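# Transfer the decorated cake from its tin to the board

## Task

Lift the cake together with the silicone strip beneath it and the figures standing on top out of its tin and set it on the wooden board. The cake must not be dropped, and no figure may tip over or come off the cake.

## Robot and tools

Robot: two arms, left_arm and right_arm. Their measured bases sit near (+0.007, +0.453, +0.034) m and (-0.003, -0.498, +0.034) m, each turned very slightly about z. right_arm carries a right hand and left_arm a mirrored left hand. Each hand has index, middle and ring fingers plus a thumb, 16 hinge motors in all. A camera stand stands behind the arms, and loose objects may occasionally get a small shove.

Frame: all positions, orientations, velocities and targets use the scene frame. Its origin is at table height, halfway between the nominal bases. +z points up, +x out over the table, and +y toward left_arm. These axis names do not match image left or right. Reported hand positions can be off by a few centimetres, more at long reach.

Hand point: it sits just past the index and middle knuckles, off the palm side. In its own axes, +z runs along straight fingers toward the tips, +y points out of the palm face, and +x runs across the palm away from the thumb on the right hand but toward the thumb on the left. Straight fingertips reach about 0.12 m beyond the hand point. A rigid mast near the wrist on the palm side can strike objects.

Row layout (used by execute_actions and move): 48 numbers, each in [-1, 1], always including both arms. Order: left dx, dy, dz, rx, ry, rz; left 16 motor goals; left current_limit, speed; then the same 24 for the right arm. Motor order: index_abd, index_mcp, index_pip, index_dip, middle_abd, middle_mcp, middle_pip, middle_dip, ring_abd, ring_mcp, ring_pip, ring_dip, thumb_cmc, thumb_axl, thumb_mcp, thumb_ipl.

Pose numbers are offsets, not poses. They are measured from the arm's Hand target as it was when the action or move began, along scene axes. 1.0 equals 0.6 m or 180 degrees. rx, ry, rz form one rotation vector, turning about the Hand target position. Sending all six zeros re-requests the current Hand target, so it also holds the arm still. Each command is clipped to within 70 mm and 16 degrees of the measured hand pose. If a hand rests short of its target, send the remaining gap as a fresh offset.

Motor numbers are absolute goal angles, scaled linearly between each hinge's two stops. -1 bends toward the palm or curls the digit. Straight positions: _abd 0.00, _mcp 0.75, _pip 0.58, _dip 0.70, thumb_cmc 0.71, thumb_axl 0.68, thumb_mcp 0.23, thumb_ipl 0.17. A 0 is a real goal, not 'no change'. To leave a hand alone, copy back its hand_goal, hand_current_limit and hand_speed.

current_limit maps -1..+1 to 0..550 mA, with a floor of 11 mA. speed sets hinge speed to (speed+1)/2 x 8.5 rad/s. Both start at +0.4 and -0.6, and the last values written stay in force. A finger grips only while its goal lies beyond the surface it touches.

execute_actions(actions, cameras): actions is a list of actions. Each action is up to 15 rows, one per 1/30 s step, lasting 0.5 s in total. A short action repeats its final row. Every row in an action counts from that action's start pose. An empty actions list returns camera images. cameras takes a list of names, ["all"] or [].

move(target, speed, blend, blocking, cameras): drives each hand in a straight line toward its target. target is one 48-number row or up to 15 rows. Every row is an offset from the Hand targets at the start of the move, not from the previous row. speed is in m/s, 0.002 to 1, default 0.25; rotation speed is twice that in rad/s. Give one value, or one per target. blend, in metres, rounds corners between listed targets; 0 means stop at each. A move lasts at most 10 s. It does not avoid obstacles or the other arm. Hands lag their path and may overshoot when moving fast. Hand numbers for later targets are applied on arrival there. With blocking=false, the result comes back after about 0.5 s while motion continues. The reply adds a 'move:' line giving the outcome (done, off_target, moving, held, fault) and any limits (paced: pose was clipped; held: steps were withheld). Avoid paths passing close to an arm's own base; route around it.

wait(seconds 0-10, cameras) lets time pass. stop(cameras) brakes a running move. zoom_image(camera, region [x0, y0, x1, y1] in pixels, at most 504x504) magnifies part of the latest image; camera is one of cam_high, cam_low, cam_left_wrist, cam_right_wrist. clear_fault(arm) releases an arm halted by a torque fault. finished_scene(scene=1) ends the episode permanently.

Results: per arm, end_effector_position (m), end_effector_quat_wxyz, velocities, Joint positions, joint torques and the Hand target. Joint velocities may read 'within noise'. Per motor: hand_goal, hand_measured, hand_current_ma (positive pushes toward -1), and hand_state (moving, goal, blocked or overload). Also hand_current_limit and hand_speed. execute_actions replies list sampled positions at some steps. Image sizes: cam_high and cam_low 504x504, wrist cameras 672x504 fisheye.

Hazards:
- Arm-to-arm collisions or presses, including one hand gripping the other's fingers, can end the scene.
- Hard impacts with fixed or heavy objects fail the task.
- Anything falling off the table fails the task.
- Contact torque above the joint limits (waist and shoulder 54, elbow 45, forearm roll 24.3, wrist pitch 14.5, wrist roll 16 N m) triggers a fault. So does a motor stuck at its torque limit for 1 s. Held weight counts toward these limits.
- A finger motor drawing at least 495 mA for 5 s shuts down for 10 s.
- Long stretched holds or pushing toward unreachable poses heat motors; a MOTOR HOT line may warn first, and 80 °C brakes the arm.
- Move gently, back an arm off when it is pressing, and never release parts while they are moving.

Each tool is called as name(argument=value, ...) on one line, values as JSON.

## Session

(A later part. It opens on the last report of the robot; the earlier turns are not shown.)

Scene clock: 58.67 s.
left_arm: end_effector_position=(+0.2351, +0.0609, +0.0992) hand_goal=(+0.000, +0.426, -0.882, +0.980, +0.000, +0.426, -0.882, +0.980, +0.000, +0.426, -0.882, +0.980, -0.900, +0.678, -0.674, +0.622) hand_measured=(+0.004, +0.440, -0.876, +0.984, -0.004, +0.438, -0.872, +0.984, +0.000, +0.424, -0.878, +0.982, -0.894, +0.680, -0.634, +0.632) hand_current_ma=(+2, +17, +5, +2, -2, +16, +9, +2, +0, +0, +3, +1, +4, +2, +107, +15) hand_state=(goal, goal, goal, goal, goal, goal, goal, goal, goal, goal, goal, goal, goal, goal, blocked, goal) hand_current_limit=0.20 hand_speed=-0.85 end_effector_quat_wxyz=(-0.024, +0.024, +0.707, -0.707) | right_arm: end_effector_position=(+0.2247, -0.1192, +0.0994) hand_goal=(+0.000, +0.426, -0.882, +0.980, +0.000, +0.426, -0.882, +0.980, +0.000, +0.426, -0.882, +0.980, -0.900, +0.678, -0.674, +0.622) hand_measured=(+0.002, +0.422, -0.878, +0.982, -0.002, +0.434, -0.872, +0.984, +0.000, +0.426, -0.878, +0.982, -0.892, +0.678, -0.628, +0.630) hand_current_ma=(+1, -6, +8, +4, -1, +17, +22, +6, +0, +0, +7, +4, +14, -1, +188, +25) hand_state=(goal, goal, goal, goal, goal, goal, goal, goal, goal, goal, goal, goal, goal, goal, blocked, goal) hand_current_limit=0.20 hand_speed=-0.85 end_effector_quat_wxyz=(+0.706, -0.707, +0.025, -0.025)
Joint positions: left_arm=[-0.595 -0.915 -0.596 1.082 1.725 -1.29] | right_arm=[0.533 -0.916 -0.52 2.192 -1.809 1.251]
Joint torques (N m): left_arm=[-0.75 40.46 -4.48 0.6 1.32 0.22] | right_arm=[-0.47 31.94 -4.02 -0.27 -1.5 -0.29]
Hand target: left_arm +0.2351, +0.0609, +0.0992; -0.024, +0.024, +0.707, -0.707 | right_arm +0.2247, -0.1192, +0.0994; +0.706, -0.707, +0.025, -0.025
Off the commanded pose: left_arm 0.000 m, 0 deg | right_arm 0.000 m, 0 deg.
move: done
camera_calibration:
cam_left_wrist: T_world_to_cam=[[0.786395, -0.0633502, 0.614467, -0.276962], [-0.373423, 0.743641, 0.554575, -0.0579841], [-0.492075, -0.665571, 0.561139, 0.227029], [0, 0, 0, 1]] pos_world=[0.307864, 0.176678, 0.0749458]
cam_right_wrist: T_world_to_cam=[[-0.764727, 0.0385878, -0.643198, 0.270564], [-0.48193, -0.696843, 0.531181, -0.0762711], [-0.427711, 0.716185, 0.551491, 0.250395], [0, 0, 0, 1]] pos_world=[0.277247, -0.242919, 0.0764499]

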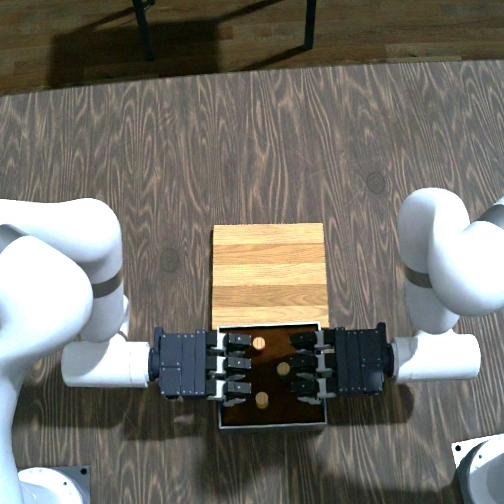

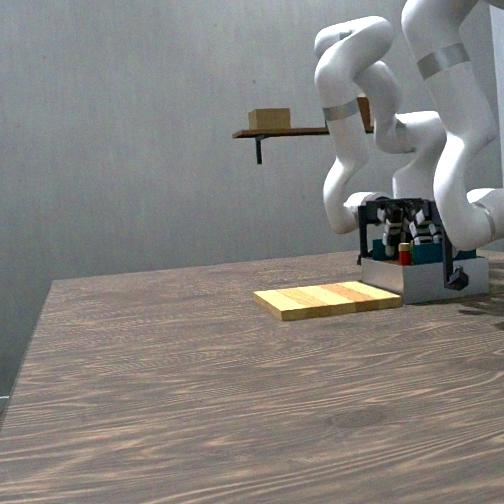

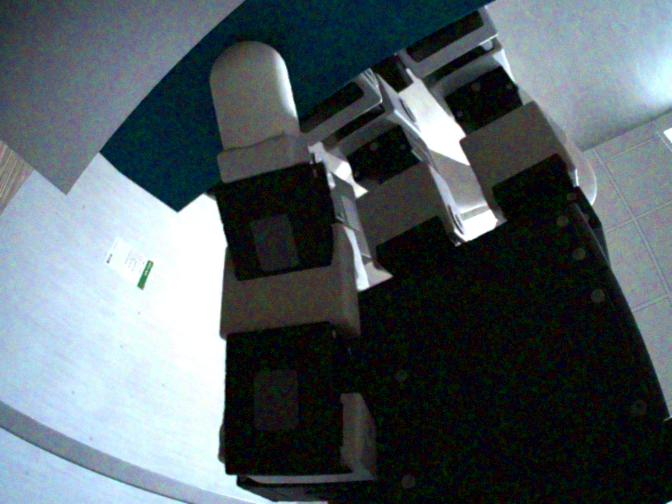

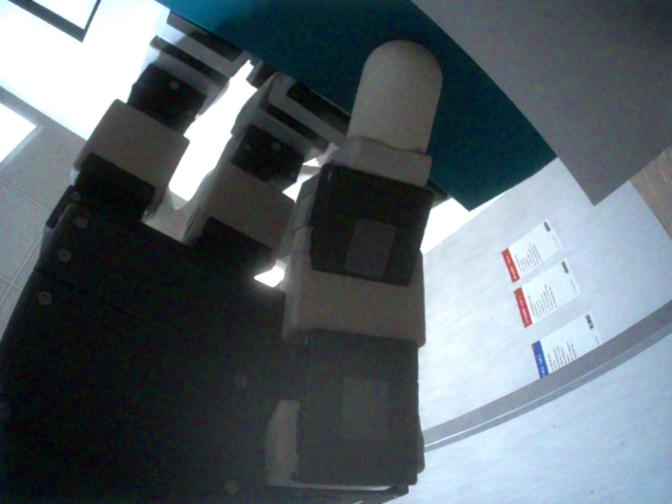

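move(target=[[0,0,0, 0,0,0, 0,0.29,-0.98,0.98, 0,0.23,-1.0,0.98, 0,0.29,-0.98,0.98, -0.9,0.678,-0.92,0.57, 0.79,-0.88, 0,0,0, 0,0,0, 0,0.29,-0.98,0.98, 0,0.23,-1.0,0.98, 0,0.29,-0.98,0.98, -0.9,0.678,-0.92,0.57, 0.79,-0.88],[0,0,0.03, 0,0,0, 0,0.29,-0.98,0.98, 0,0.23,-1.0,0.98, 0,0.29,-0.98,0.98, -0.9,0.678,-0.92,0.57, 0.79,-0.88, 0,0,0.03, 0,0,0, 0,0.29,-0.98,0.98, 0,0.23,-1.0,0.98, 0,0.29,-0.98,0.98, -0.9,0.678,-0.92,0.57, 0.79,-0.88]], speed=0.03, cameras=["all"])

zoom_image(camera="cam_low", region=[350, 180, 500, 310])

zoom_image(camera="cam_high", region=[200, 320, 340, 440])

Scene clock: 60.70 s.
left_arm: end_effector_position=(+0.2351, +0.0609, +0.1172) hand_goal=(+0.000, +0.290, -0.980, +0.980, +0.000, +0.230, -1.000, +0.980, +0.000, +0.290, -0.980, +0.980, -0.900, +0.678, -0.920, +0.570) hand_measured=(+0.002, +0.422, -0.892, +0.998, -0.004, +0.432, -0.888, +0.998, +0.000, +0.402, -0.892, +0.998, -0.894, +0.684, -0.648, +0.630) hand_current_ma=(+1, +459, +236, +25, -2, +492, +331, +24, +0, +364, +235, +25, +4, +5, +492, +209) hand_state=(goal, blocked, blocked, goal, goal, blocked, blocked, goal, goal, blocked, blocked, goal, goal, goal, blocked, blocked) hand_current_limit=0.79 hand_speed=-0.88 end_effector_quat_wxyz=(-0.024, +0.024, +0.707, -0.707) | right_arm: end_effector_position=(+0.2247, -0.1192, +0.1173) hand_goal=(+0.000, +0.290, -0.980, +0.980, +0.000, +0.230, -1.000, +0.980, +0.000, +0.290, -0.980, +0.980, -0.900, +0.678, -0.920, +0.570) hand_measured=(+0.002, +0.398, -0.894, +0.998, -0.002, +0.426, -0.884, +0.998, +0.000, +0.412, -0.894, +0.998, -0.892, +0.682, -0.636, +0.626) hand_current_ma=(+1, +433, +302, +45, -1, +492, +441, +46, +0, +492, +305, +45, +14, +10, +492, +260) hand_state=(goal, blocked, blocked, goal, goal, blocked, blocked, goal, goal, blocked, blocked, goal, goal, goal, blocked, blocked) hand_current_limit=0.79 hand_speed=-0.88 end_effector_quat_wxyz=(+0.706, -0.707, +0.025, -0.025)
Joint positions: left_arm=[-0.595 -0.858 -0.57 1.078 1.71 -1.319] | right_arm=[0.533 -0.855 -0.492 2.199 -1.789 1.279]
Joint torques (N m): left_arm=[1.46 47.27 -4.36 0.76 3.41 -0.09] | right_arm=[-2.72 37.99 -1.6 -0.36 -2.18 0.15]
Hand target: left_arm +0.2351, +0.0609, +0.1172; -0.024, +0.024, +0.707, -0.707 | right_arm +0.2247, -0.1192, +0.1174; +0.706, -0.707, +0.025, -0.025
Off the commanded pose: left_arm 0.000 m, 0 deg | right_arm 0.000 m, 0 deg.
move: done
camera_calibration:
cam_left_wrist: T_world_to_cam=[[0.786421, -0.0633923, 0.61443, -0.288019], [-0.373411, 0.743588, 0.554654, -0.067968], [-0.492043, -0.665627, 0.561101, 0.216932], [0, 0, 0, 1]] pos_world=[0.307864, 0.176678, 0.0929455]
cam_right_wrist: T_world_to_cam=[[-0.764727, 0.0385878, -0.643198, 0.282142], [-0.48193, -0.696843, 0.531181, -0.0858324], [-0.427711, 0.716185, 0.551491, 0.240468], [0, 0, 0, 1]] pos_world=[0.277247, -0.242919, 0.0944499]

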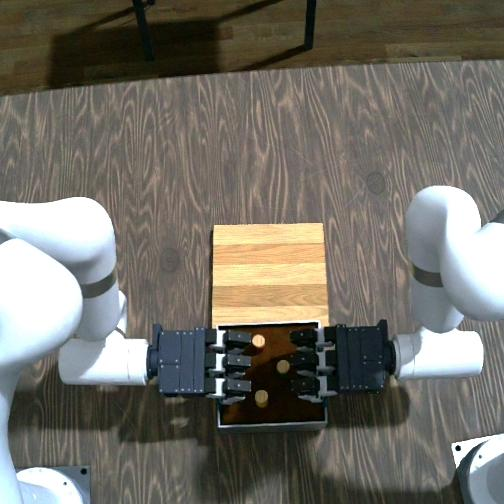

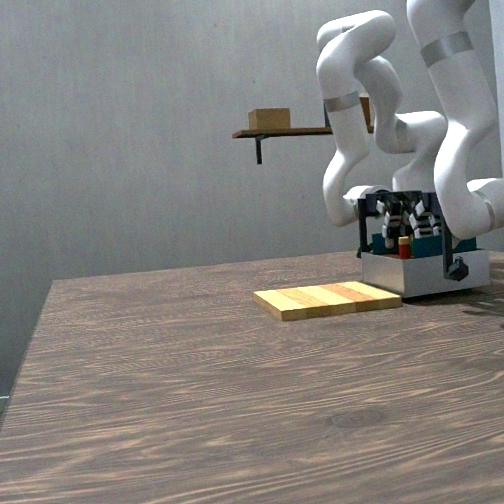

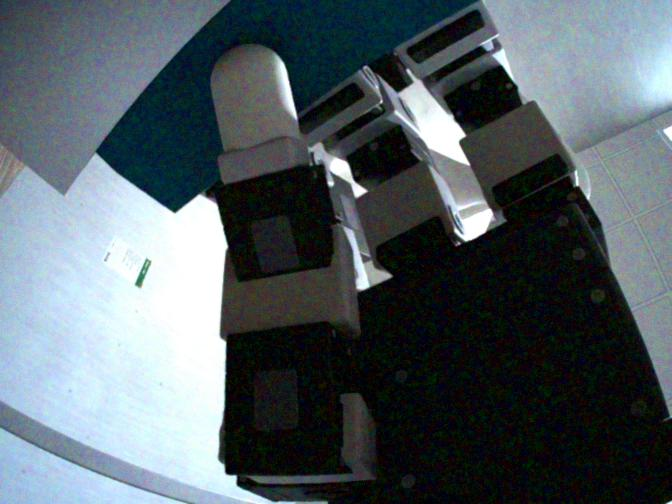

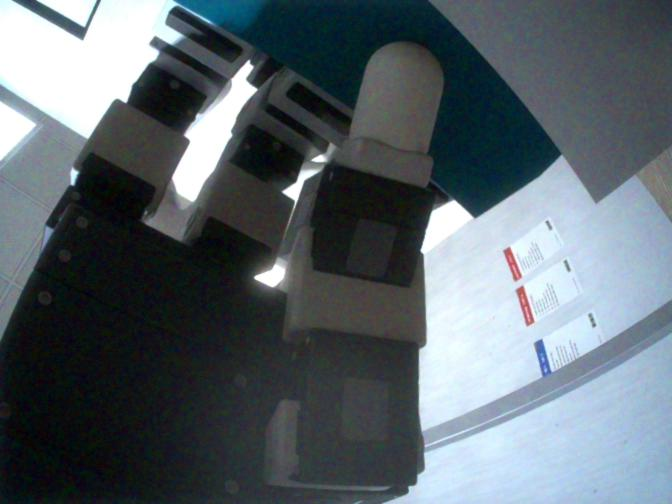

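Scaled by 3.360 from the camera's 504x504 image, which has a finer 720x720 frame.

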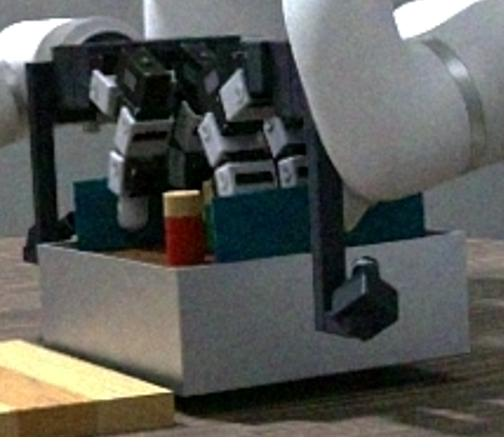

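Scaled by 3.600 from the camera's 504x504 image, which has a finer 720x720 frame.

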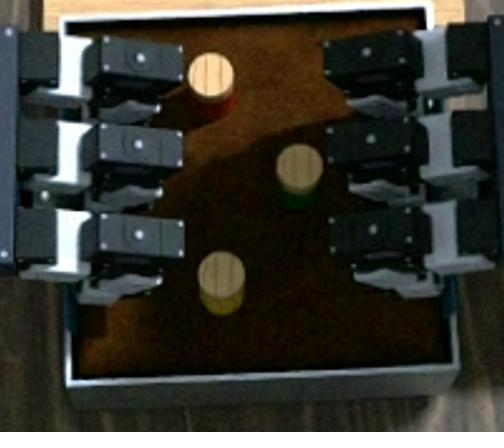

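move(target=[[0,0,-0.03, 0,0,0, 0,0.29,-0.98,0.98, 0,0.23,-1.0,0.98, 0,0.29,-0.98,0.98, -0.9,0.678,-0.92,0.57, 0.79,-0.88, 0,0,-0.03, 0,0,0, 0,0.29,-0.98,0.98, 0,0.23,-1.0,0.98, 0,0.29,-0.98,0.98, -0.9,0.678,-0.92,0.57, 0.79,-0.88],[0,0,-0.03, 0,0,0, 0,0.507,-0.883,0.98, 0,0.507,-0.883,0.98, 0,0.507,-0.883,0.98, -0.9,0.678,-0.506,0.622, 0.4,-0.8, 0,0,-0.03, 0,0,0, 0,0.507,-0.883,0.98, 0,0.507,-0.883,0.98, 0,0.507,-0.883,0.98, -0.9,0.678,-0.506,0.622, 0.4,-0.8],[0,0,0.0713, 0,0,0, 0,0.507,-0.883,0.98, 0,0.507,-0.883,0.98, 0,0.507,-0.883,0.98, -0.9,0.678,-0.506,0.622, 0.4,-0.8, 0,0,0.0713, 0,0,0, 0,0.507,-0.883,0.98, 0,0.507,-0.883,0.98, 0,0.507,-0.883,0.98, -0.9,0.678,-0.506,0.622, 0.4,-0.8],[0.001,0.0162,0.0713, 0,0,0, 0,0.767,-0.898,0.696, 0,0.767,-0.898,0.696, 0,0.767,-0.898,0.696, -0.9,0.678,-0.73,0.762, 0.4,-0.6, -0.001,-0.0162,0.0713, 0,0,0, 0,0.767,-0.898,0.696, 0,0.767,-0.898,0.696, 0,0.767,-0.898,0.696, -0.9,0.678,-0.73,0.762, 0.4,-0.6]], speed=[0.03, 0.05, 0.08, 0.08], cameras=["all"])

zoom_image(camera="cam_low", region=[350, 180, 500, 310])

zoom_image(camera="cam_high", region=[200, 320, 340, 440])

Scene clock: 68.97 s.
left_arm: end_effector_position=(+0.2357, +0.0706, +0.1600) hand_goal=(+0.000, +0.768, -0.898, +0.696, +0.000, +0.768, -0.898, +0.696, +0.000, +0.768, -0.898, +0.696, -0.900, +0.678, -0.730, +0.762) hand_measured=(+0.002, +0.752, -0.894, +0.700, -0.004, +0.750, -0.894, +0.698, +0.000, +0.752, -0.894, +0.698, -0.898, +0.682, -0.722, +0.760) hand_current_ma=(+1, -22, +2, +2, -2, -26, +2, +1, +0, -23, +2, +2, +1, +4, +11, -1) hand_state=(goal, goal, goal, goal, goal, goal, goal, goal, goal, goal, goal, goal, goal, goal, goal, goal) hand_current_limit=0.40 hand_speed=-0.60 end_effector_quat_wxyz=(-0.024, +0.024, +0.707, -0.707) | right_arm: end_effector_position=(+0.2241, -0.1289, +0.1601) hand_goal=(+0.000, +0.768, -0.898, +0.696, +0.000, +0.768, -0.898, +0.696, +0.000, +0.768, -0.898, +0.696, -0.900, +0.678, -0.730, +0.762) hand_measured=(+0.002, +0.752, -0.894, +0.698, -0.002, +0.750, -0.894, +0.700, +0.000, +0.752, -0.894, +0.698, -0.898, +0.682, -0.720, +0.760) hand_current_ma=(+1, -42, +5, +5, -1, -49, +6, +5, +0, -41, +5, +4, +5, +8, +30, -3) hand_state=(goal, goal, goal, goal, goal, goal, goal, goal, goal, goal, goal, goal, goal, goal, goal, goal) hand_current_limit=0.40 hand_speed=-0.60 end_effector_quat_wxyz=(+0.706, -0.707, +0.025, -0.025)
Joint positions: left_arm=[-0.568 -0.714 -0.504 1.096 1.668 -1.385] | right_arm=[0.505 -0.701 -0.42 2.184 -1.735 1.342]
Joint torques (N m): left_arm=[-0.92 39.87 -7.83 0.84 2.05 0.18] | right_arm=[-0.48 30.76 -6.3 -0.19 -1.34 -0.35]
Hand target: left_arm +0.2357, +0.0706, +0.1600; -0.024, +0.024, +0.707, -0.707 | right_arm +0.2241, -0.1289, +0.1601; +0.706, -0.707, +0.025, -0.025
Off the commanded pose: left_arm 0.000 m, 0 deg | right_arm 0.000 m, 0 deg.
move: done
camera_calibration:
cam_left_wrist: T_world_to_cam=[[0.786395, -0.0633502, 0.614467, -0.314173], [-0.373423, 0.743641, 0.554575, -0.0987659], [-0.492075, -0.665571, 0.561139, 0.199729], [0, 0, 0, 1]] pos_world=[0.308464, 0.186478, 0.135746]
cam_right_wrist: T_world_to_cam=[[-0.764727, 0.0385878, -0.643198, 0.309586], [-0.48193, -0.696843, 0.531181, -0.115615], [-0.427711, 0.716185, 0.551491, 0.223555], [0, 0, 0, 1]] pos_world=[0.276647, -0.252619, 0.13725]

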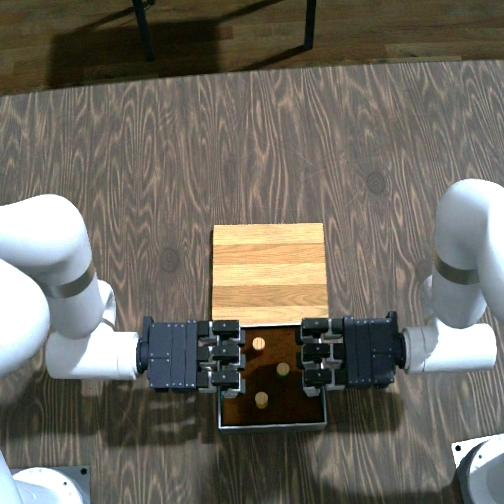

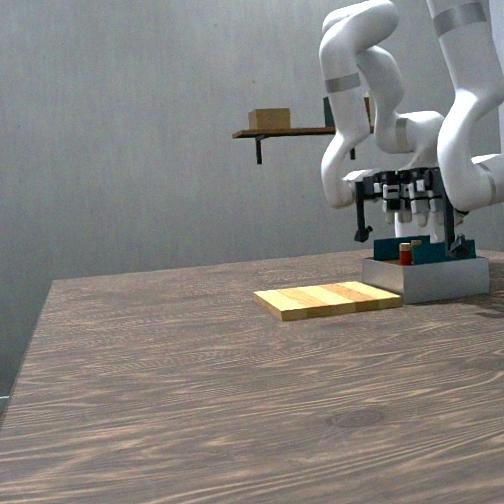

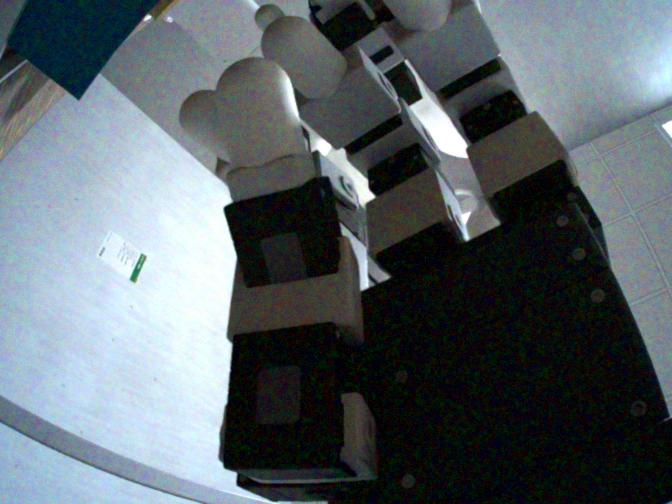

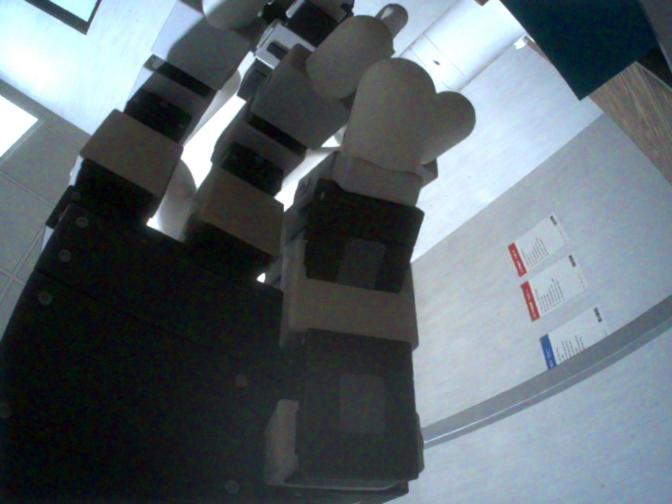

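Scaled by 3.360 from the camera's 504x504 image, which has a finer 720x720 frame.

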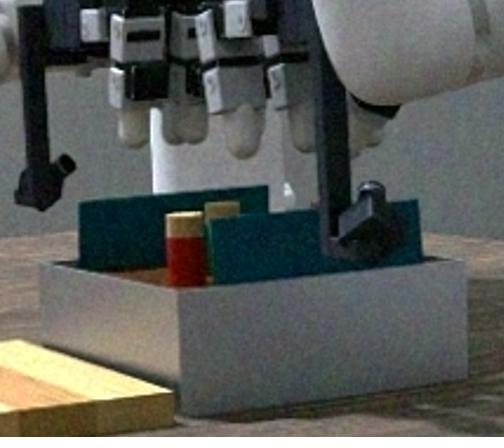

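Scaled by 3.600 from the camera's 504x504 image, which has a finer 720x720 frame.

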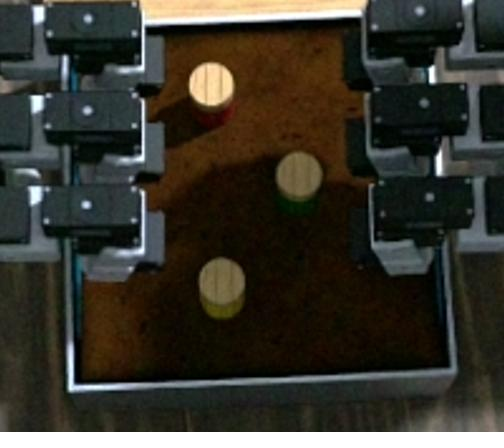

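move(target=[[0,0,-0.1283, 0,0,0, 0,0.767,-0.898,0.696, 0,0.767,-0.898,0.696, 0,0.767,-0.898,0.696, -0.9,0.678,-0.73,0.762, 0.4,-0.6, 0,0,-0.1283, 0,0,0, 0,0.767,-0.898,0.696, 0,0.767,-0.898,0.696, 0,0.767,-0.898,0.696, -0.9,0.678,-0.73,0.762, 0.4,-0.6],[0,0,-0.1283, 0,0,0, 0,0.68,-0.898,0.696, 0,0.68,-0.898,0.696, 0,0.68,-0.898,0.696, -0.9,0.678,-0.764,0.546, 0.2,-0.8, 0,0,-0.1283, 0,0,0, 0,0.68,-0.898,0.696, 0,0.68,-0.898,0.696, 0,0.68,-0.898,0.696, -0.9,0.678,-0.764,0.546, 0.2,-0.8]], speed=0.07, cameras=["all"])

zoom_image(camera="cam_low", region=[350, 180, 500, 310])

zoom_image(camera="cam_high", region=[200, 320, 340, 440])

Scene clock: 72.00 s.
left_arm: end_effector_position=(+0.2357, +0.0706, +0.0830) hand_goal=(+0.000, +0.680, -0.898, +0.696, +0.000, +0.680, -0.898, +0.696, +0.000, +0.680, -0.898, +0.696, -0.900, +0.678, -0.764, +0.546) hand_measured=(+0.002, +0.676, -0.896, +0.700, -0.004, +0.678, -0.890, +0.698, +0.000, +0.676, -0.894, +0.698, -0.898, +0.682, -0.756, +0.560) hand_current_ma=(+1, -3, +2, +2, -2, -1, +7, +1, +0, -3, +2, +2, +1, +4, +12, +28) hand_state=(goal, goal, goal, goal, goal, goal, goal, goal, goal, goal, goal, goal, goal, goal, goal, goal) hand_current_limit=0.20 hand_speed=-0.80 end_effector_quat_wxyz=(-0.024, +0.024, +0.707, -0.707) | right_arm: end_effector_position=(+0.2241, -0.1289, +0.0832) hand_goal=(+0.000, +0.680, -0.898, +0.696, +0.000, +0.680, -0.898, +0.696, +0.000, +0.680, -0.898, +0.696, -0.900, +0.678, -0.764, +0.546) hand_measured=(+0.002, +0.676, -0.894, +0.698, -0.002, +0.676, -0.890, +0.700, +0.000, +0.676, -0.896, +0.698, -0.898, +0.682, -0.754, +0.560) hand_current_ma=(+1, -8, +5, +5, -1, -5, +13, +5, +0, -8, +5, +4, +5, +8, +32, +49) hand_state=(goal, goal, goal, goal, goal, goal, goal, goal, goal, goal, goal, goal, goal, goal, goal, goal) hand_current_limit=0.20 hand_speed=-0.80 end_effector_quat_wxyz=(+0.706, -0.707, +0.025, -0.025)
Joint positions: left_arm=[-0.568 -0.967 -0.611 1.113 1.734 -1.253] | right_arm=[0.505 -0.972 -0.535 2.157 -1.823 1.21]
Joint torques (N m): left_arm=[-1.51 41.97 -4.93 1.17 1.98 0.22] | right_arm=[-0.66 32.16 -3.33 -0.79 -1.4 -0.26]
Hand target: left_arm +0.2357, +0.0706, +0.0830; -0.024, +0.024, +0.707, -0.707 | right_arm +0.2241, -0.1289, +0.0832; +0.706, -0.707, +0.025, -0.025
Off the commanded pose: left_arm 0.000 m, 0 deg | right_arm 0.000 m, 0 deg.
move: done
camera_calibration:
cam_left_wrist: T_world_to_cam=[[0.786395, -0.0633502, 0.614467, -0.266859], [-0.373423, 0.743641, 0.554575, -0.0560636], [-0.492075, -0.665571, 0.561139, 0.242937], [0, 0, 0, 1]] pos_world=[0.308464, 0.186478, 0.0587458]
cam_right_wrist: T_world_to_cam=[[-0.764727, 0.0385878, -0.643198, 0.26006], [-0.48193, -0.696843, 0.531181, -0.0747145], [-0.427711, 0.716185, 0.551491, 0.266019], [0, 0, 0, 1]] pos_world=[0.276647, -0.252619, 0.0602499]

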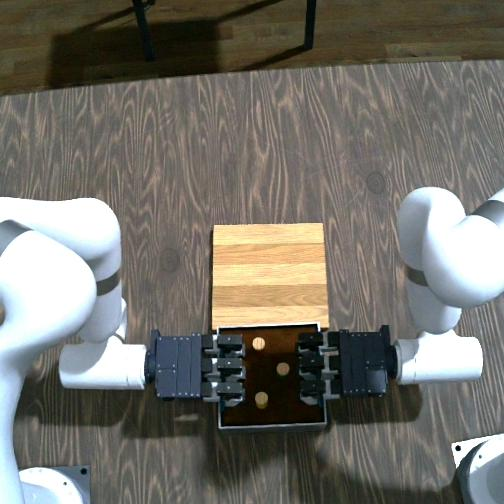

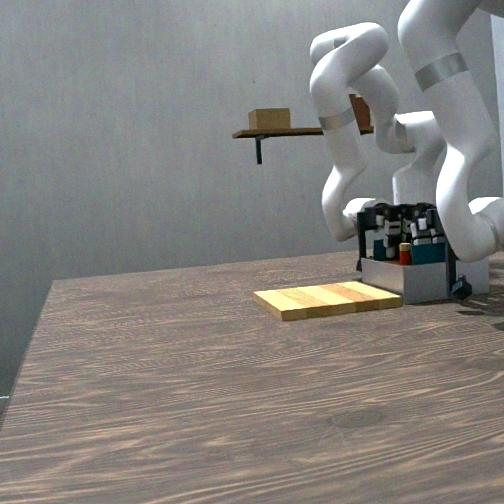

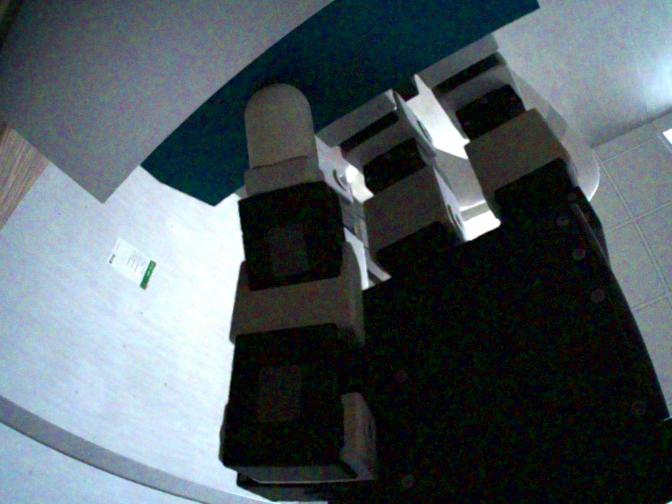

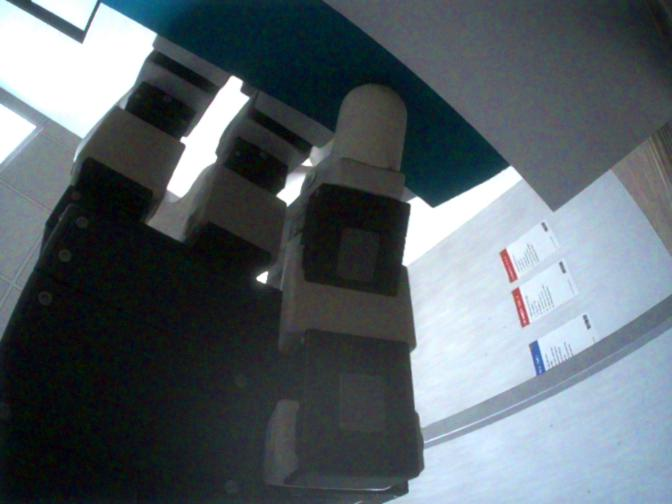

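Scaled by 3.360 from the camera's 504x504 image, which has a finer 720x720 frame.

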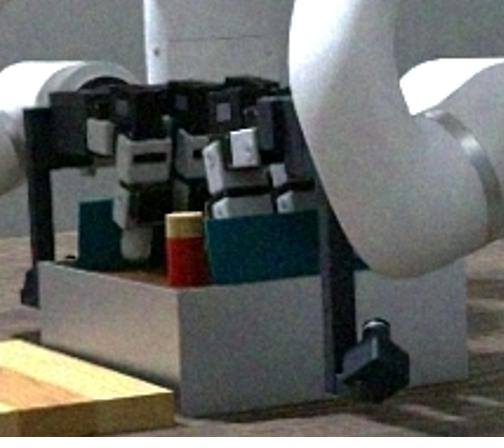

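Scaled by 3.600 from the camera's 504x504 image, which has a finer 720x720 frame.

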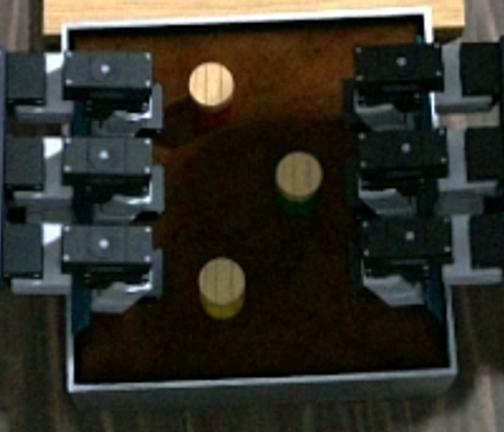

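move(target=[0,0,0, 0,0,0, 0,0.60,-0.99,0.62, 0,0.56,-1.0,0.62, 0,0.60,-0.99,0.62, -0.9,0.678,-0.98,0.40, 0.79,-0.88, 0,0,0, 0,0,0, 0,0.60,-0.99,0.62, 0,0.56,-1.0,0.62, 0,0.60,-0.99,0.62, -0.9,0.678,-0.98,0.40, 0.79,-0.88], speed=0.03, cameras=["cam_high","cam_left_wrist","cam_right_wrist"])

zoom_image(camera="cam_high", region=[200, 320, 340, 440])

Scene clock: 73.17 s.
left_arm: end_effector_position=(+0.2357, +0.0706, +0.0830) hand_goal=(+0.000, +0.600, -0.990, +0.620, +0.000, +0.560, -1.000, +0.620, +0.000, +0.600, -0.990, +0.620, -0.900, +0.678, -0.980, +0.400) hand_measured=(+0.002, +0.666, -0.896, +0.680, -0.004, +0.676, -0.890, +0.678, +0.000, +0.656, -0.910, +0.670, -0.900, +0.680, -0.764, +0.512) hand_current_ma=(+1, +172, +256, +134, -2, +380, +324, +127, +0, +134, +206, +104, +0, +1, +492, +492) hand_state=(goal, blocked, blocked, blocked, goal, blocked, blocked, blocked, goal, blocked, blocked, blocked, goal, goal, blocked, blocked) hand_current_limit=0.79 hand_speed=-0.88 end_effector_quat_wxyz=(-0.024, +0.024, +0.707, -0.707) | right_arm: end_effector_position=(+0.2241, -0.1289, +0.0831) hand_goal=(+0.000, +0.600, -0.990, +0.620, +0.000, +0.560, -1.000, +0.620, +0.000, +0.600, -0.990, +0.620, -0.900, +0.678, -0.980, +0.400) hand_measured=(+0.002, +0.656, -0.900, +0.666, -0.002, +0.672, -0.890, +0.686, +0.000, +0.664, -0.902, +0.676, -0.898, +0.682, -0.754, +0.546) hand_current_ma=(+1, +194, +319, +138, -1, +461, +409, +222, +0, +223, +313, +182, +2, +7, +492, +492) hand_state=(goal, blocked, blocked, blocked, goal, blocked, blocked, blocked, goal, blocked, blocked, blocked, goal, goal, blocked, blocked) hand_current_limit=0.79 hand_speed=-0.88 end_effector_quat_wxyz=(+0.706, -0.707, +0.025, -0.025)
Joint positions: left_arm=[-0.568 -0.967 -0.611 1.113 1.734 -1.253] | right_arm=[0.505 -0.972 -0.535 2.157 -1.823 1.21]
Joint torques (N m): left_arm=[1.08 44.69 -1.66 0.99 2.88 0.09] | right_arm=[-1.92 33.92 -0.08 -0.4 -2 -0.07]
Hand target: left_arm +0.2357, +0.0706, +0.0830; -0.024, +0.024, +0.707, -0.707 | right_arm +0.2241, -0.1289, +0.0832; +0.706, -0.707, +0.025, -0.025
Off the commanded pose: left_arm 0.000 m, 0 deg | right_arm 0.000 m, 0 deg.
move: done
camera_calibration:
cam_left_wrist: T_world_to_cam=[[0.786421, -0.0633923, 0.61443, -0.266856], [-0.373411, 0.743588, 0.554654, -0.056062], [-0.492043, -0.665627, 0.561101, 0.24294], [0, 0, 0, 1]] pos_world=[0.308464, 0.186478, 0.0587455]
cam_right_wrist: T_world_to_cam=[[-0.764699, 0.0385415, -0.643234, 0.260043], [-0.481953, -0.696805, 0.531211, -0.0747003], [-0.427735, 0.716225, 0.551421, 0.26604], [0, 0, 0, 1]] pos_world=[0.276647, -0.252618, 0.0602499]
Images, in order (width x height): cam_high 504x504, cam_left_wrist 672x504, cam_right_wrist 672x504.

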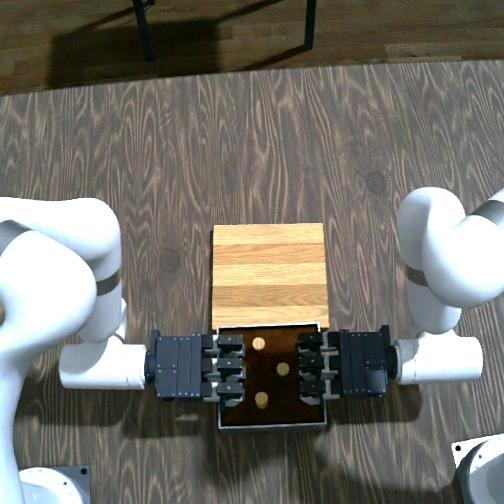

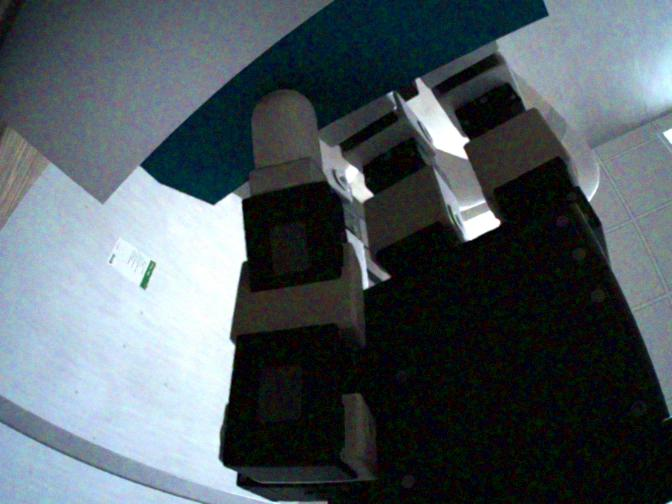

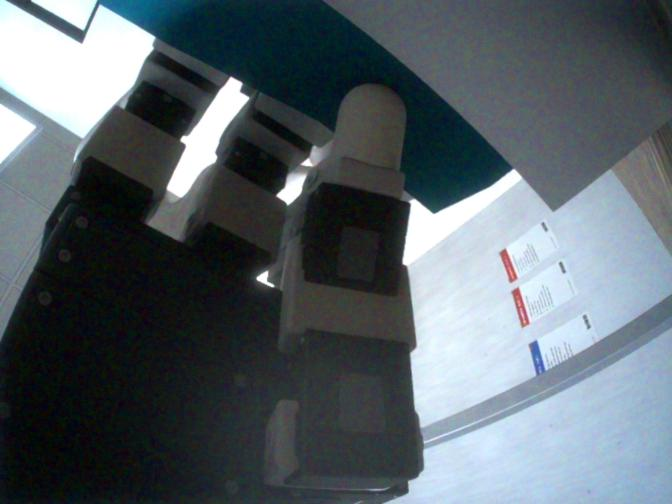

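Scaled by 3.600 from the camera's 504x504 image, which has a finer 720x720 frame.

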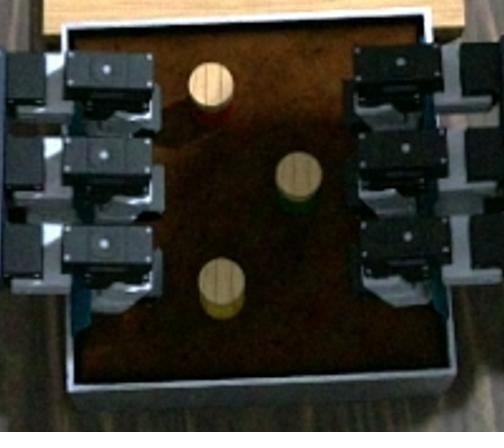

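move(target=[0,0,0.03, 0,0,0, 0,0.60,-0.99,0.62, 0,0.56,-1.0,0.62, 0,0.60,-0.99,0.62, -0.9,0.678,-0.98,0.40, 0.79,-0.88, 0,0,0.03, 0,0,0, 0,0.60,-0.99,0.62, 0,0.56,-1.0,0.62, 0,0.60,-0.99,0.62, -0.9,0.678,-0.98,0.40, 0.79,-0.88], speed=0.02, cameras=["cam_high","cam_low","cam_left_wrist","cam_right_wrist"])

zoom_image(camera="cam_high", region=[200, 320, 340, 440])

zoom_image(camera="cam_low", region=[350, 180, 500, 310])

Scene clock: 74.90 s.
left_arm: end_effector_position=(+0.2357, +0.0706, +0.1010) hand_goal=(+0.000, +0.600, -0.990, +0.620, +0.000, +0.560, -1.000, +0.620, +0.000, +0.600, -0.990, +0.620, -0.900, +0.678, -0.980, +0.400) hand_measured=(+0.002, +0.660, -0.896, +0.680, -0.004, +0.670, -0.890, +0.678, +0.000, +0.642, -0.910, +0.668, -0.900, +0.684, -0.764, +0.506) hand_current_ma=(+1, +146, +256, +134, -2, +352, +324, +127, +0, +87, +206, +96, +0, +5, +492, +482) hand_state=(goal, blocked, blocked, blocked, goal, blocked, blocked, blocked, goal, blocked, blocked, blocked, goal, goal, blocked, blocked) hand_current_limit=0.79 hand_speed=-0.88 end_effector_quat_wxyz=(-0.024, +0.024, +0.707, -0.707) | right_arm: end_effector_position=(+0.2241, -0.1289, +0.1011) hand_goal=(+0.000, +0.600, -0.990, +0.620, +0.000, +0.560, -1.000, +0.620, +0.000, +0.600, -0.990, +0.620, -0.900, +0.678, -0.980, +0.400) hand_measured=(+0.002, +0.656, -0.900, +0.666, -0.002, +0.668, -0.890, +0.686, +0.000, +0.660, -0.902, +0.676, -0.896, +0.682, -0.754, +0.546) hand_current_ma=(+1, +194, +319, +138, -1, +440, +413, +222, +0, +212, +313, +182, +6, +9, +492, +492) hand_state=(goal, blocked, blocked, blocked, goal, blocked, blocked, blocked, goal, blocked, blocked, blocked, goal, goal, blocked, blocked) hand_current_limit=0.79 hand_speed=-0.88 end_effector_quat_wxyz=(+0.706, -0.707, +0.025, -0.025)
Joint positions: left_arm=[-0.568 -0.91 -0.583 1.109 1.721 -1.28] | right_arm=[0.505 -0.912 -0.505 2.163 -1.806 1.236]
Joint torques (N m): left_arm=[-0.14 48.04 -4.62 1.06 4.14 -0.17] | right_arm=[-1.07 37.29 -2.87 -0.59 -2.62 0.02]
Hand target: left_arm +0.2357, +0.0706, +0.1010; -0.024, +0.024, +0.707, -0.707 | right_arm +0.2241, -0.1289, +0.1012; +0.706, -0.707, +0.025, -0.025
Off the commanded pose: left_arm 0.000 m, 0 deg | right_arm 0.000 m, 0 deg.
move: done
camera_calibration:
cam_left_wrist: T_world_to_cam=[[0.786421, -0.0633923, 0.61443, -0.277916], [-0.373411, 0.743588, 0.554654, -0.0660457], [-0.492043, -0.665627, 0.561101, 0.23284], [0, 0, 0, 1]] pos_world=[0.308464, 0.186478, 0.0767455]
cam_right_wrist: T_world_to_cam=[[-0.764727, 0.0385878, -0.643198, 0.271638], [-0.48193, -0.696843, 0.531181, -0.0842758], [-0.427711, 0.716185, 0.551491, 0.256093], [0, 0, 0, 1]] pos_world=[0.276647, -0.252619, 0.0782499]

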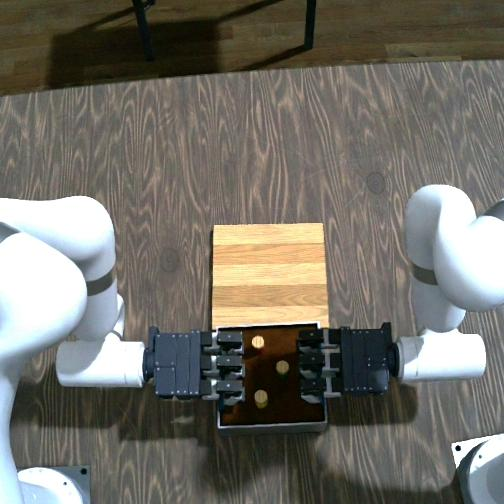

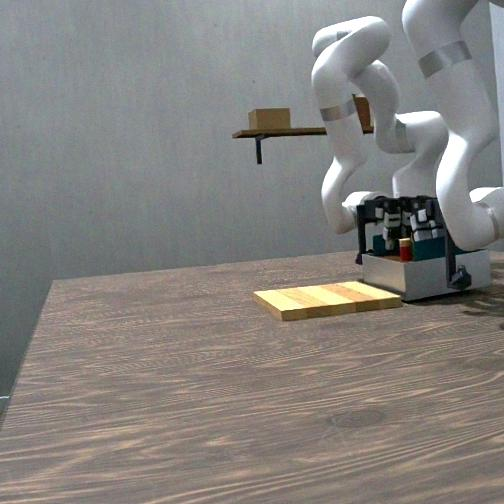

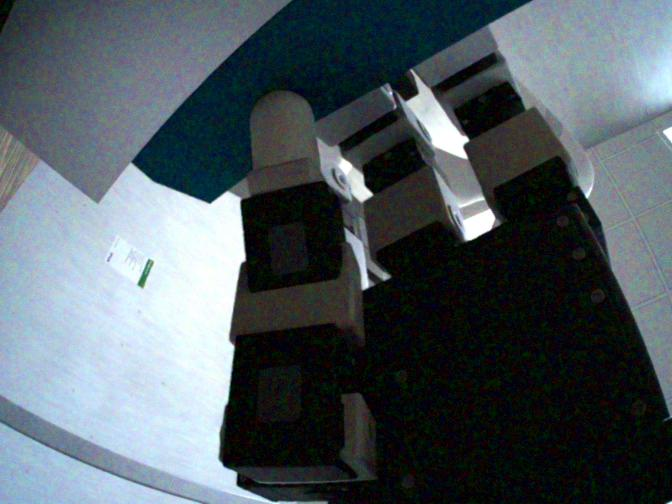

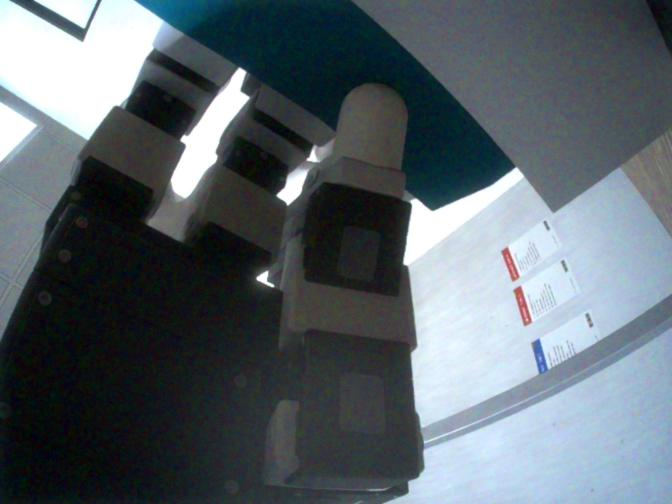

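Scaled by 3.600 from the camera's 504x504 image, which has a finer 720x720 frame.

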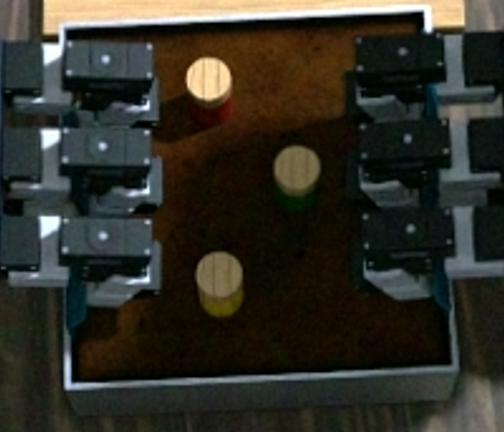

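Scaled by 3.360 from the camera's 504x504 image, which has a finer 720x720 frame.

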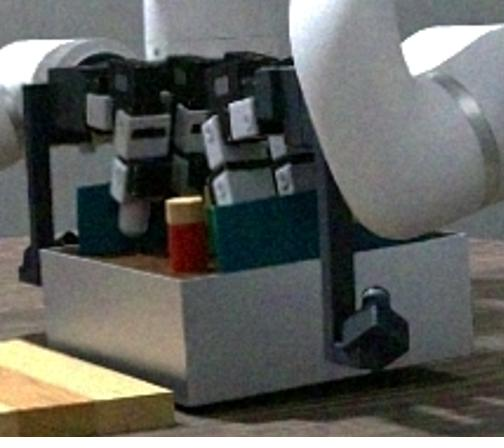

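move(target=[[0,0,-0.03, 0,0,0, 0,0.61,-0.98,0.64, 0,0.56,-1.0,0.62, 0,0.61,-0.98,0.64, -0.9,0.678,-0.98,0.40, 0.79,-0.88, 0,0,-0.03, 0,0,0, 0,0.61,-0.98,0.64, 0,0.56,-1.0,0.62, 0,0.61,-0.98,0.64, -0.9,0.678,-0.98,0.40, 0.79,-0.88],[0,-0.0075,-0.03, 0,0,0, 0,0.61,-0.98,0.64, 0,0.56,-1.0,0.62, 0,0.61,-0.98,0.64, -0.9,0.678,-0.98,0.40, 0.79,-0.88, 0,0.0075,-0.03, 0,0,0, 0,0.61,-0.98,0.64, 0,0.56,-1.0,0.62, 0,0.61,-0.98,0.64, -0.9,0.678,-0.98,0.40, 0.79,-0.88],[0,-0.0075,0, 0,0,0, 0,0.61,-0.98,0.64, 0,0.56,-1.0,0.62, 0,0.61,-0.98,0.64, -0.9,0.678,-0.98,0.40, 0.79,-0.88, 0,0.0075,0, 0,0,0, 0,0.61,-0.98,0.64, 0,0.56,-1.0,0.62, 0,0.61,-0.98,0.64, -0.9,0.678,-0.98,0.40, 0.79,-0.88]], speed=[0.025,0.02,0.02], cameras=["cam_high","cam_low","cam_left_wrist","cam_right_wrist"])

zoom_image(camera="cam_high", region=[200, 320, 340, 440])

zoom_image(camera="cam_low", region=[350, 180, 500, 310])

Scene clock: 80.37 s.
left_arm: end_effector_position=(+0.2357, +0.0661, +0.1010) hand_goal=(+0.000, +0.610, -0.980, +0.640, +0.000, +0.560, -1.000, +0.620, +0.000, +0.610, -0.980, +0.640, -0.900, +0.678, -0.980, +0.400) hand_measured=(+0.004, +0.650, -0.916, +0.672, -0.008, +0.674, -0.890, +0.666, +0.000, +0.622, -0.944, +0.658, -0.900, +0.682, -0.780, +0.496) hand_current_ma=(+3, +82, +147, +52, -6, +375, +324, +95, +0, +14, +65, +24, +0, +4, +492, +417) hand_state=(goal, blocked, blocked, blocked, goal, blocked, blocked, blocked, goal, goal, blocked, goal, goal, goal, blocked, blocked) hand_current_limit=0.79 hand_speed=-0.88 end_effector_quat_wxyz=(-0.024, +0.024, +0.707, -0.707) | right_arm: end_effector_position=(+0.2241, -0.1244, +0.1011) hand_goal=(+0.000, +0.610, -0.980, +0.640, +0.000, +0.560, -1.000, +0.620, +0.000, +0.610, -0.980, +0.640, -0.900, +0.678, -0.980, +0.400) hand_measured=(+0.002, +0.658, -0.912, +0.670, -0.002, +0.662, -0.890, +0.680, +0.000, +0.638, -0.934, +0.664, -0.896, +0.684, -0.752, +0.530) hand_current_ma=(+1, +159, +230, +80, -3, +410, +417, +192, -1, +80, +141, +60, +6, +13, +492, +492) hand_state=(goal, blocked, blocked, blocked, goal, blocked, blocked, blocked, goal, blocked, blocked, blocked, goal, goal, blocked, blocked) hand_current_limit=0.79 hand_speed=-0.88 end_effector_quat_wxyz=(+0.706, -0.707, +0.025, -0.025)
Joint positions: left_arm=[-0.58 -0.91 -0.588 1.097 1.722 -1.286] | right_arm=[0.519 -0.911 -0.51 2.177 -1.807 1.244]
Joint torques (N m): left_arm=[-1.14 49.08 -6.05 1.22 4.41 -0.23] | right_arm=[0.1 39.43 -4.12 -0.51 -2.78 0.03]
Hand target: left_arm +0.2357, +0.0661, +0.1010; -0.024, +0.024, +0.707, -0.707 | right_arm +0.2241, -0.1244, +0.1012; +0.706, -0.707, +0.025, -0.025
Off the commanded pose: left_arm 0.000 m, 0 deg | right_arm 0.000 m, 0 deg.
move: done
camera_calibration:
cam_left_wrist: T_world_to_cam=[[0.786421, -0.0633923, 0.61443, -0.278201], [-0.373411, 0.743588, 0.554654, -0.0626996], [-0.492043, -0.665627, 0.561101, 0.229845], [0, 0, 0, 1]] pos_world=[0.308464, 0.181978, 0.0767455]
cam_right_wrist: T_world_to_cam=[[-0.764727, 0.0385878, -0.643198, 0.271464], [-0.48193, -0.696843, 0.531181, -0.08114], [-0.427711, 0.716185, 0.551491, 0.25287], [0, 0, 0, 1]] pos_world=[0.276647, -0.248119, 0.0782499]

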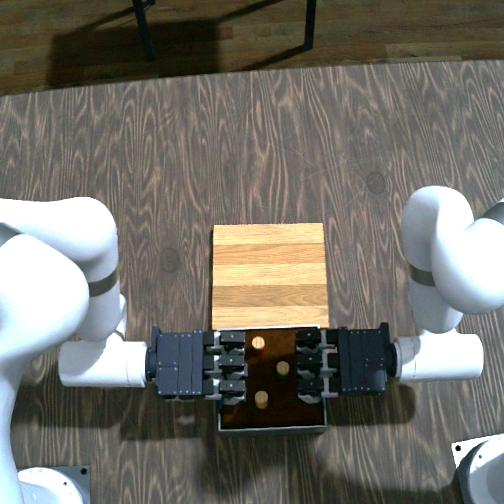

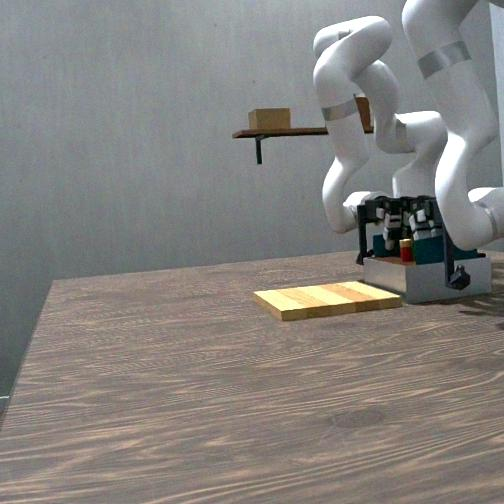

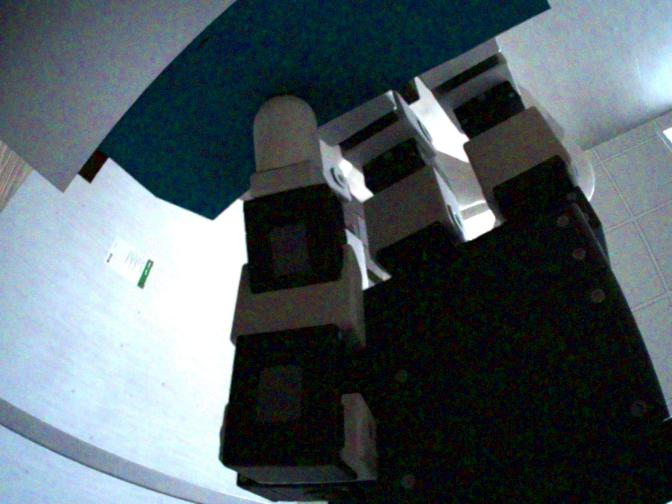

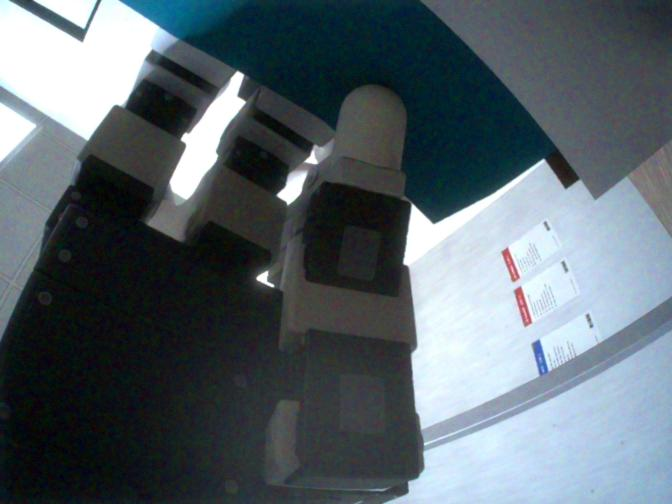

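Scaled by 3.600 from the camera's 504x504 image, which has a finer 720x720 frame.

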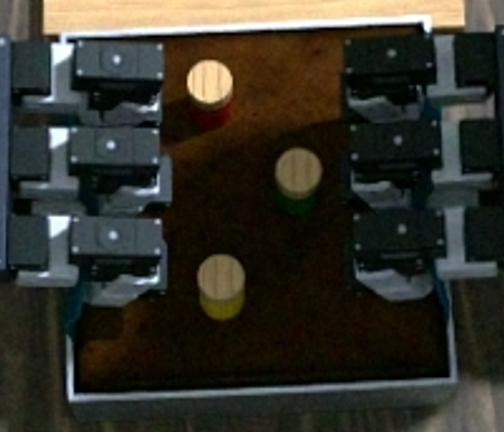

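Scaled by 3.360 from the camera's 504x504 image, which has a finer 720x720 frame.

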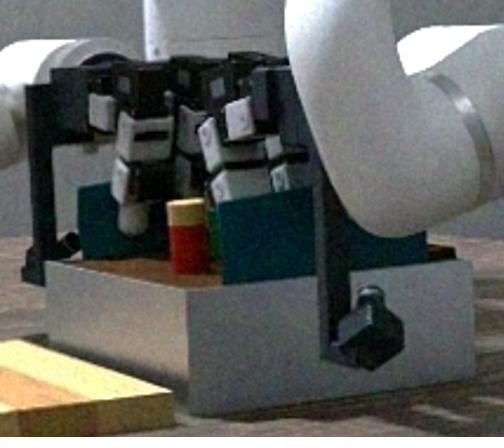

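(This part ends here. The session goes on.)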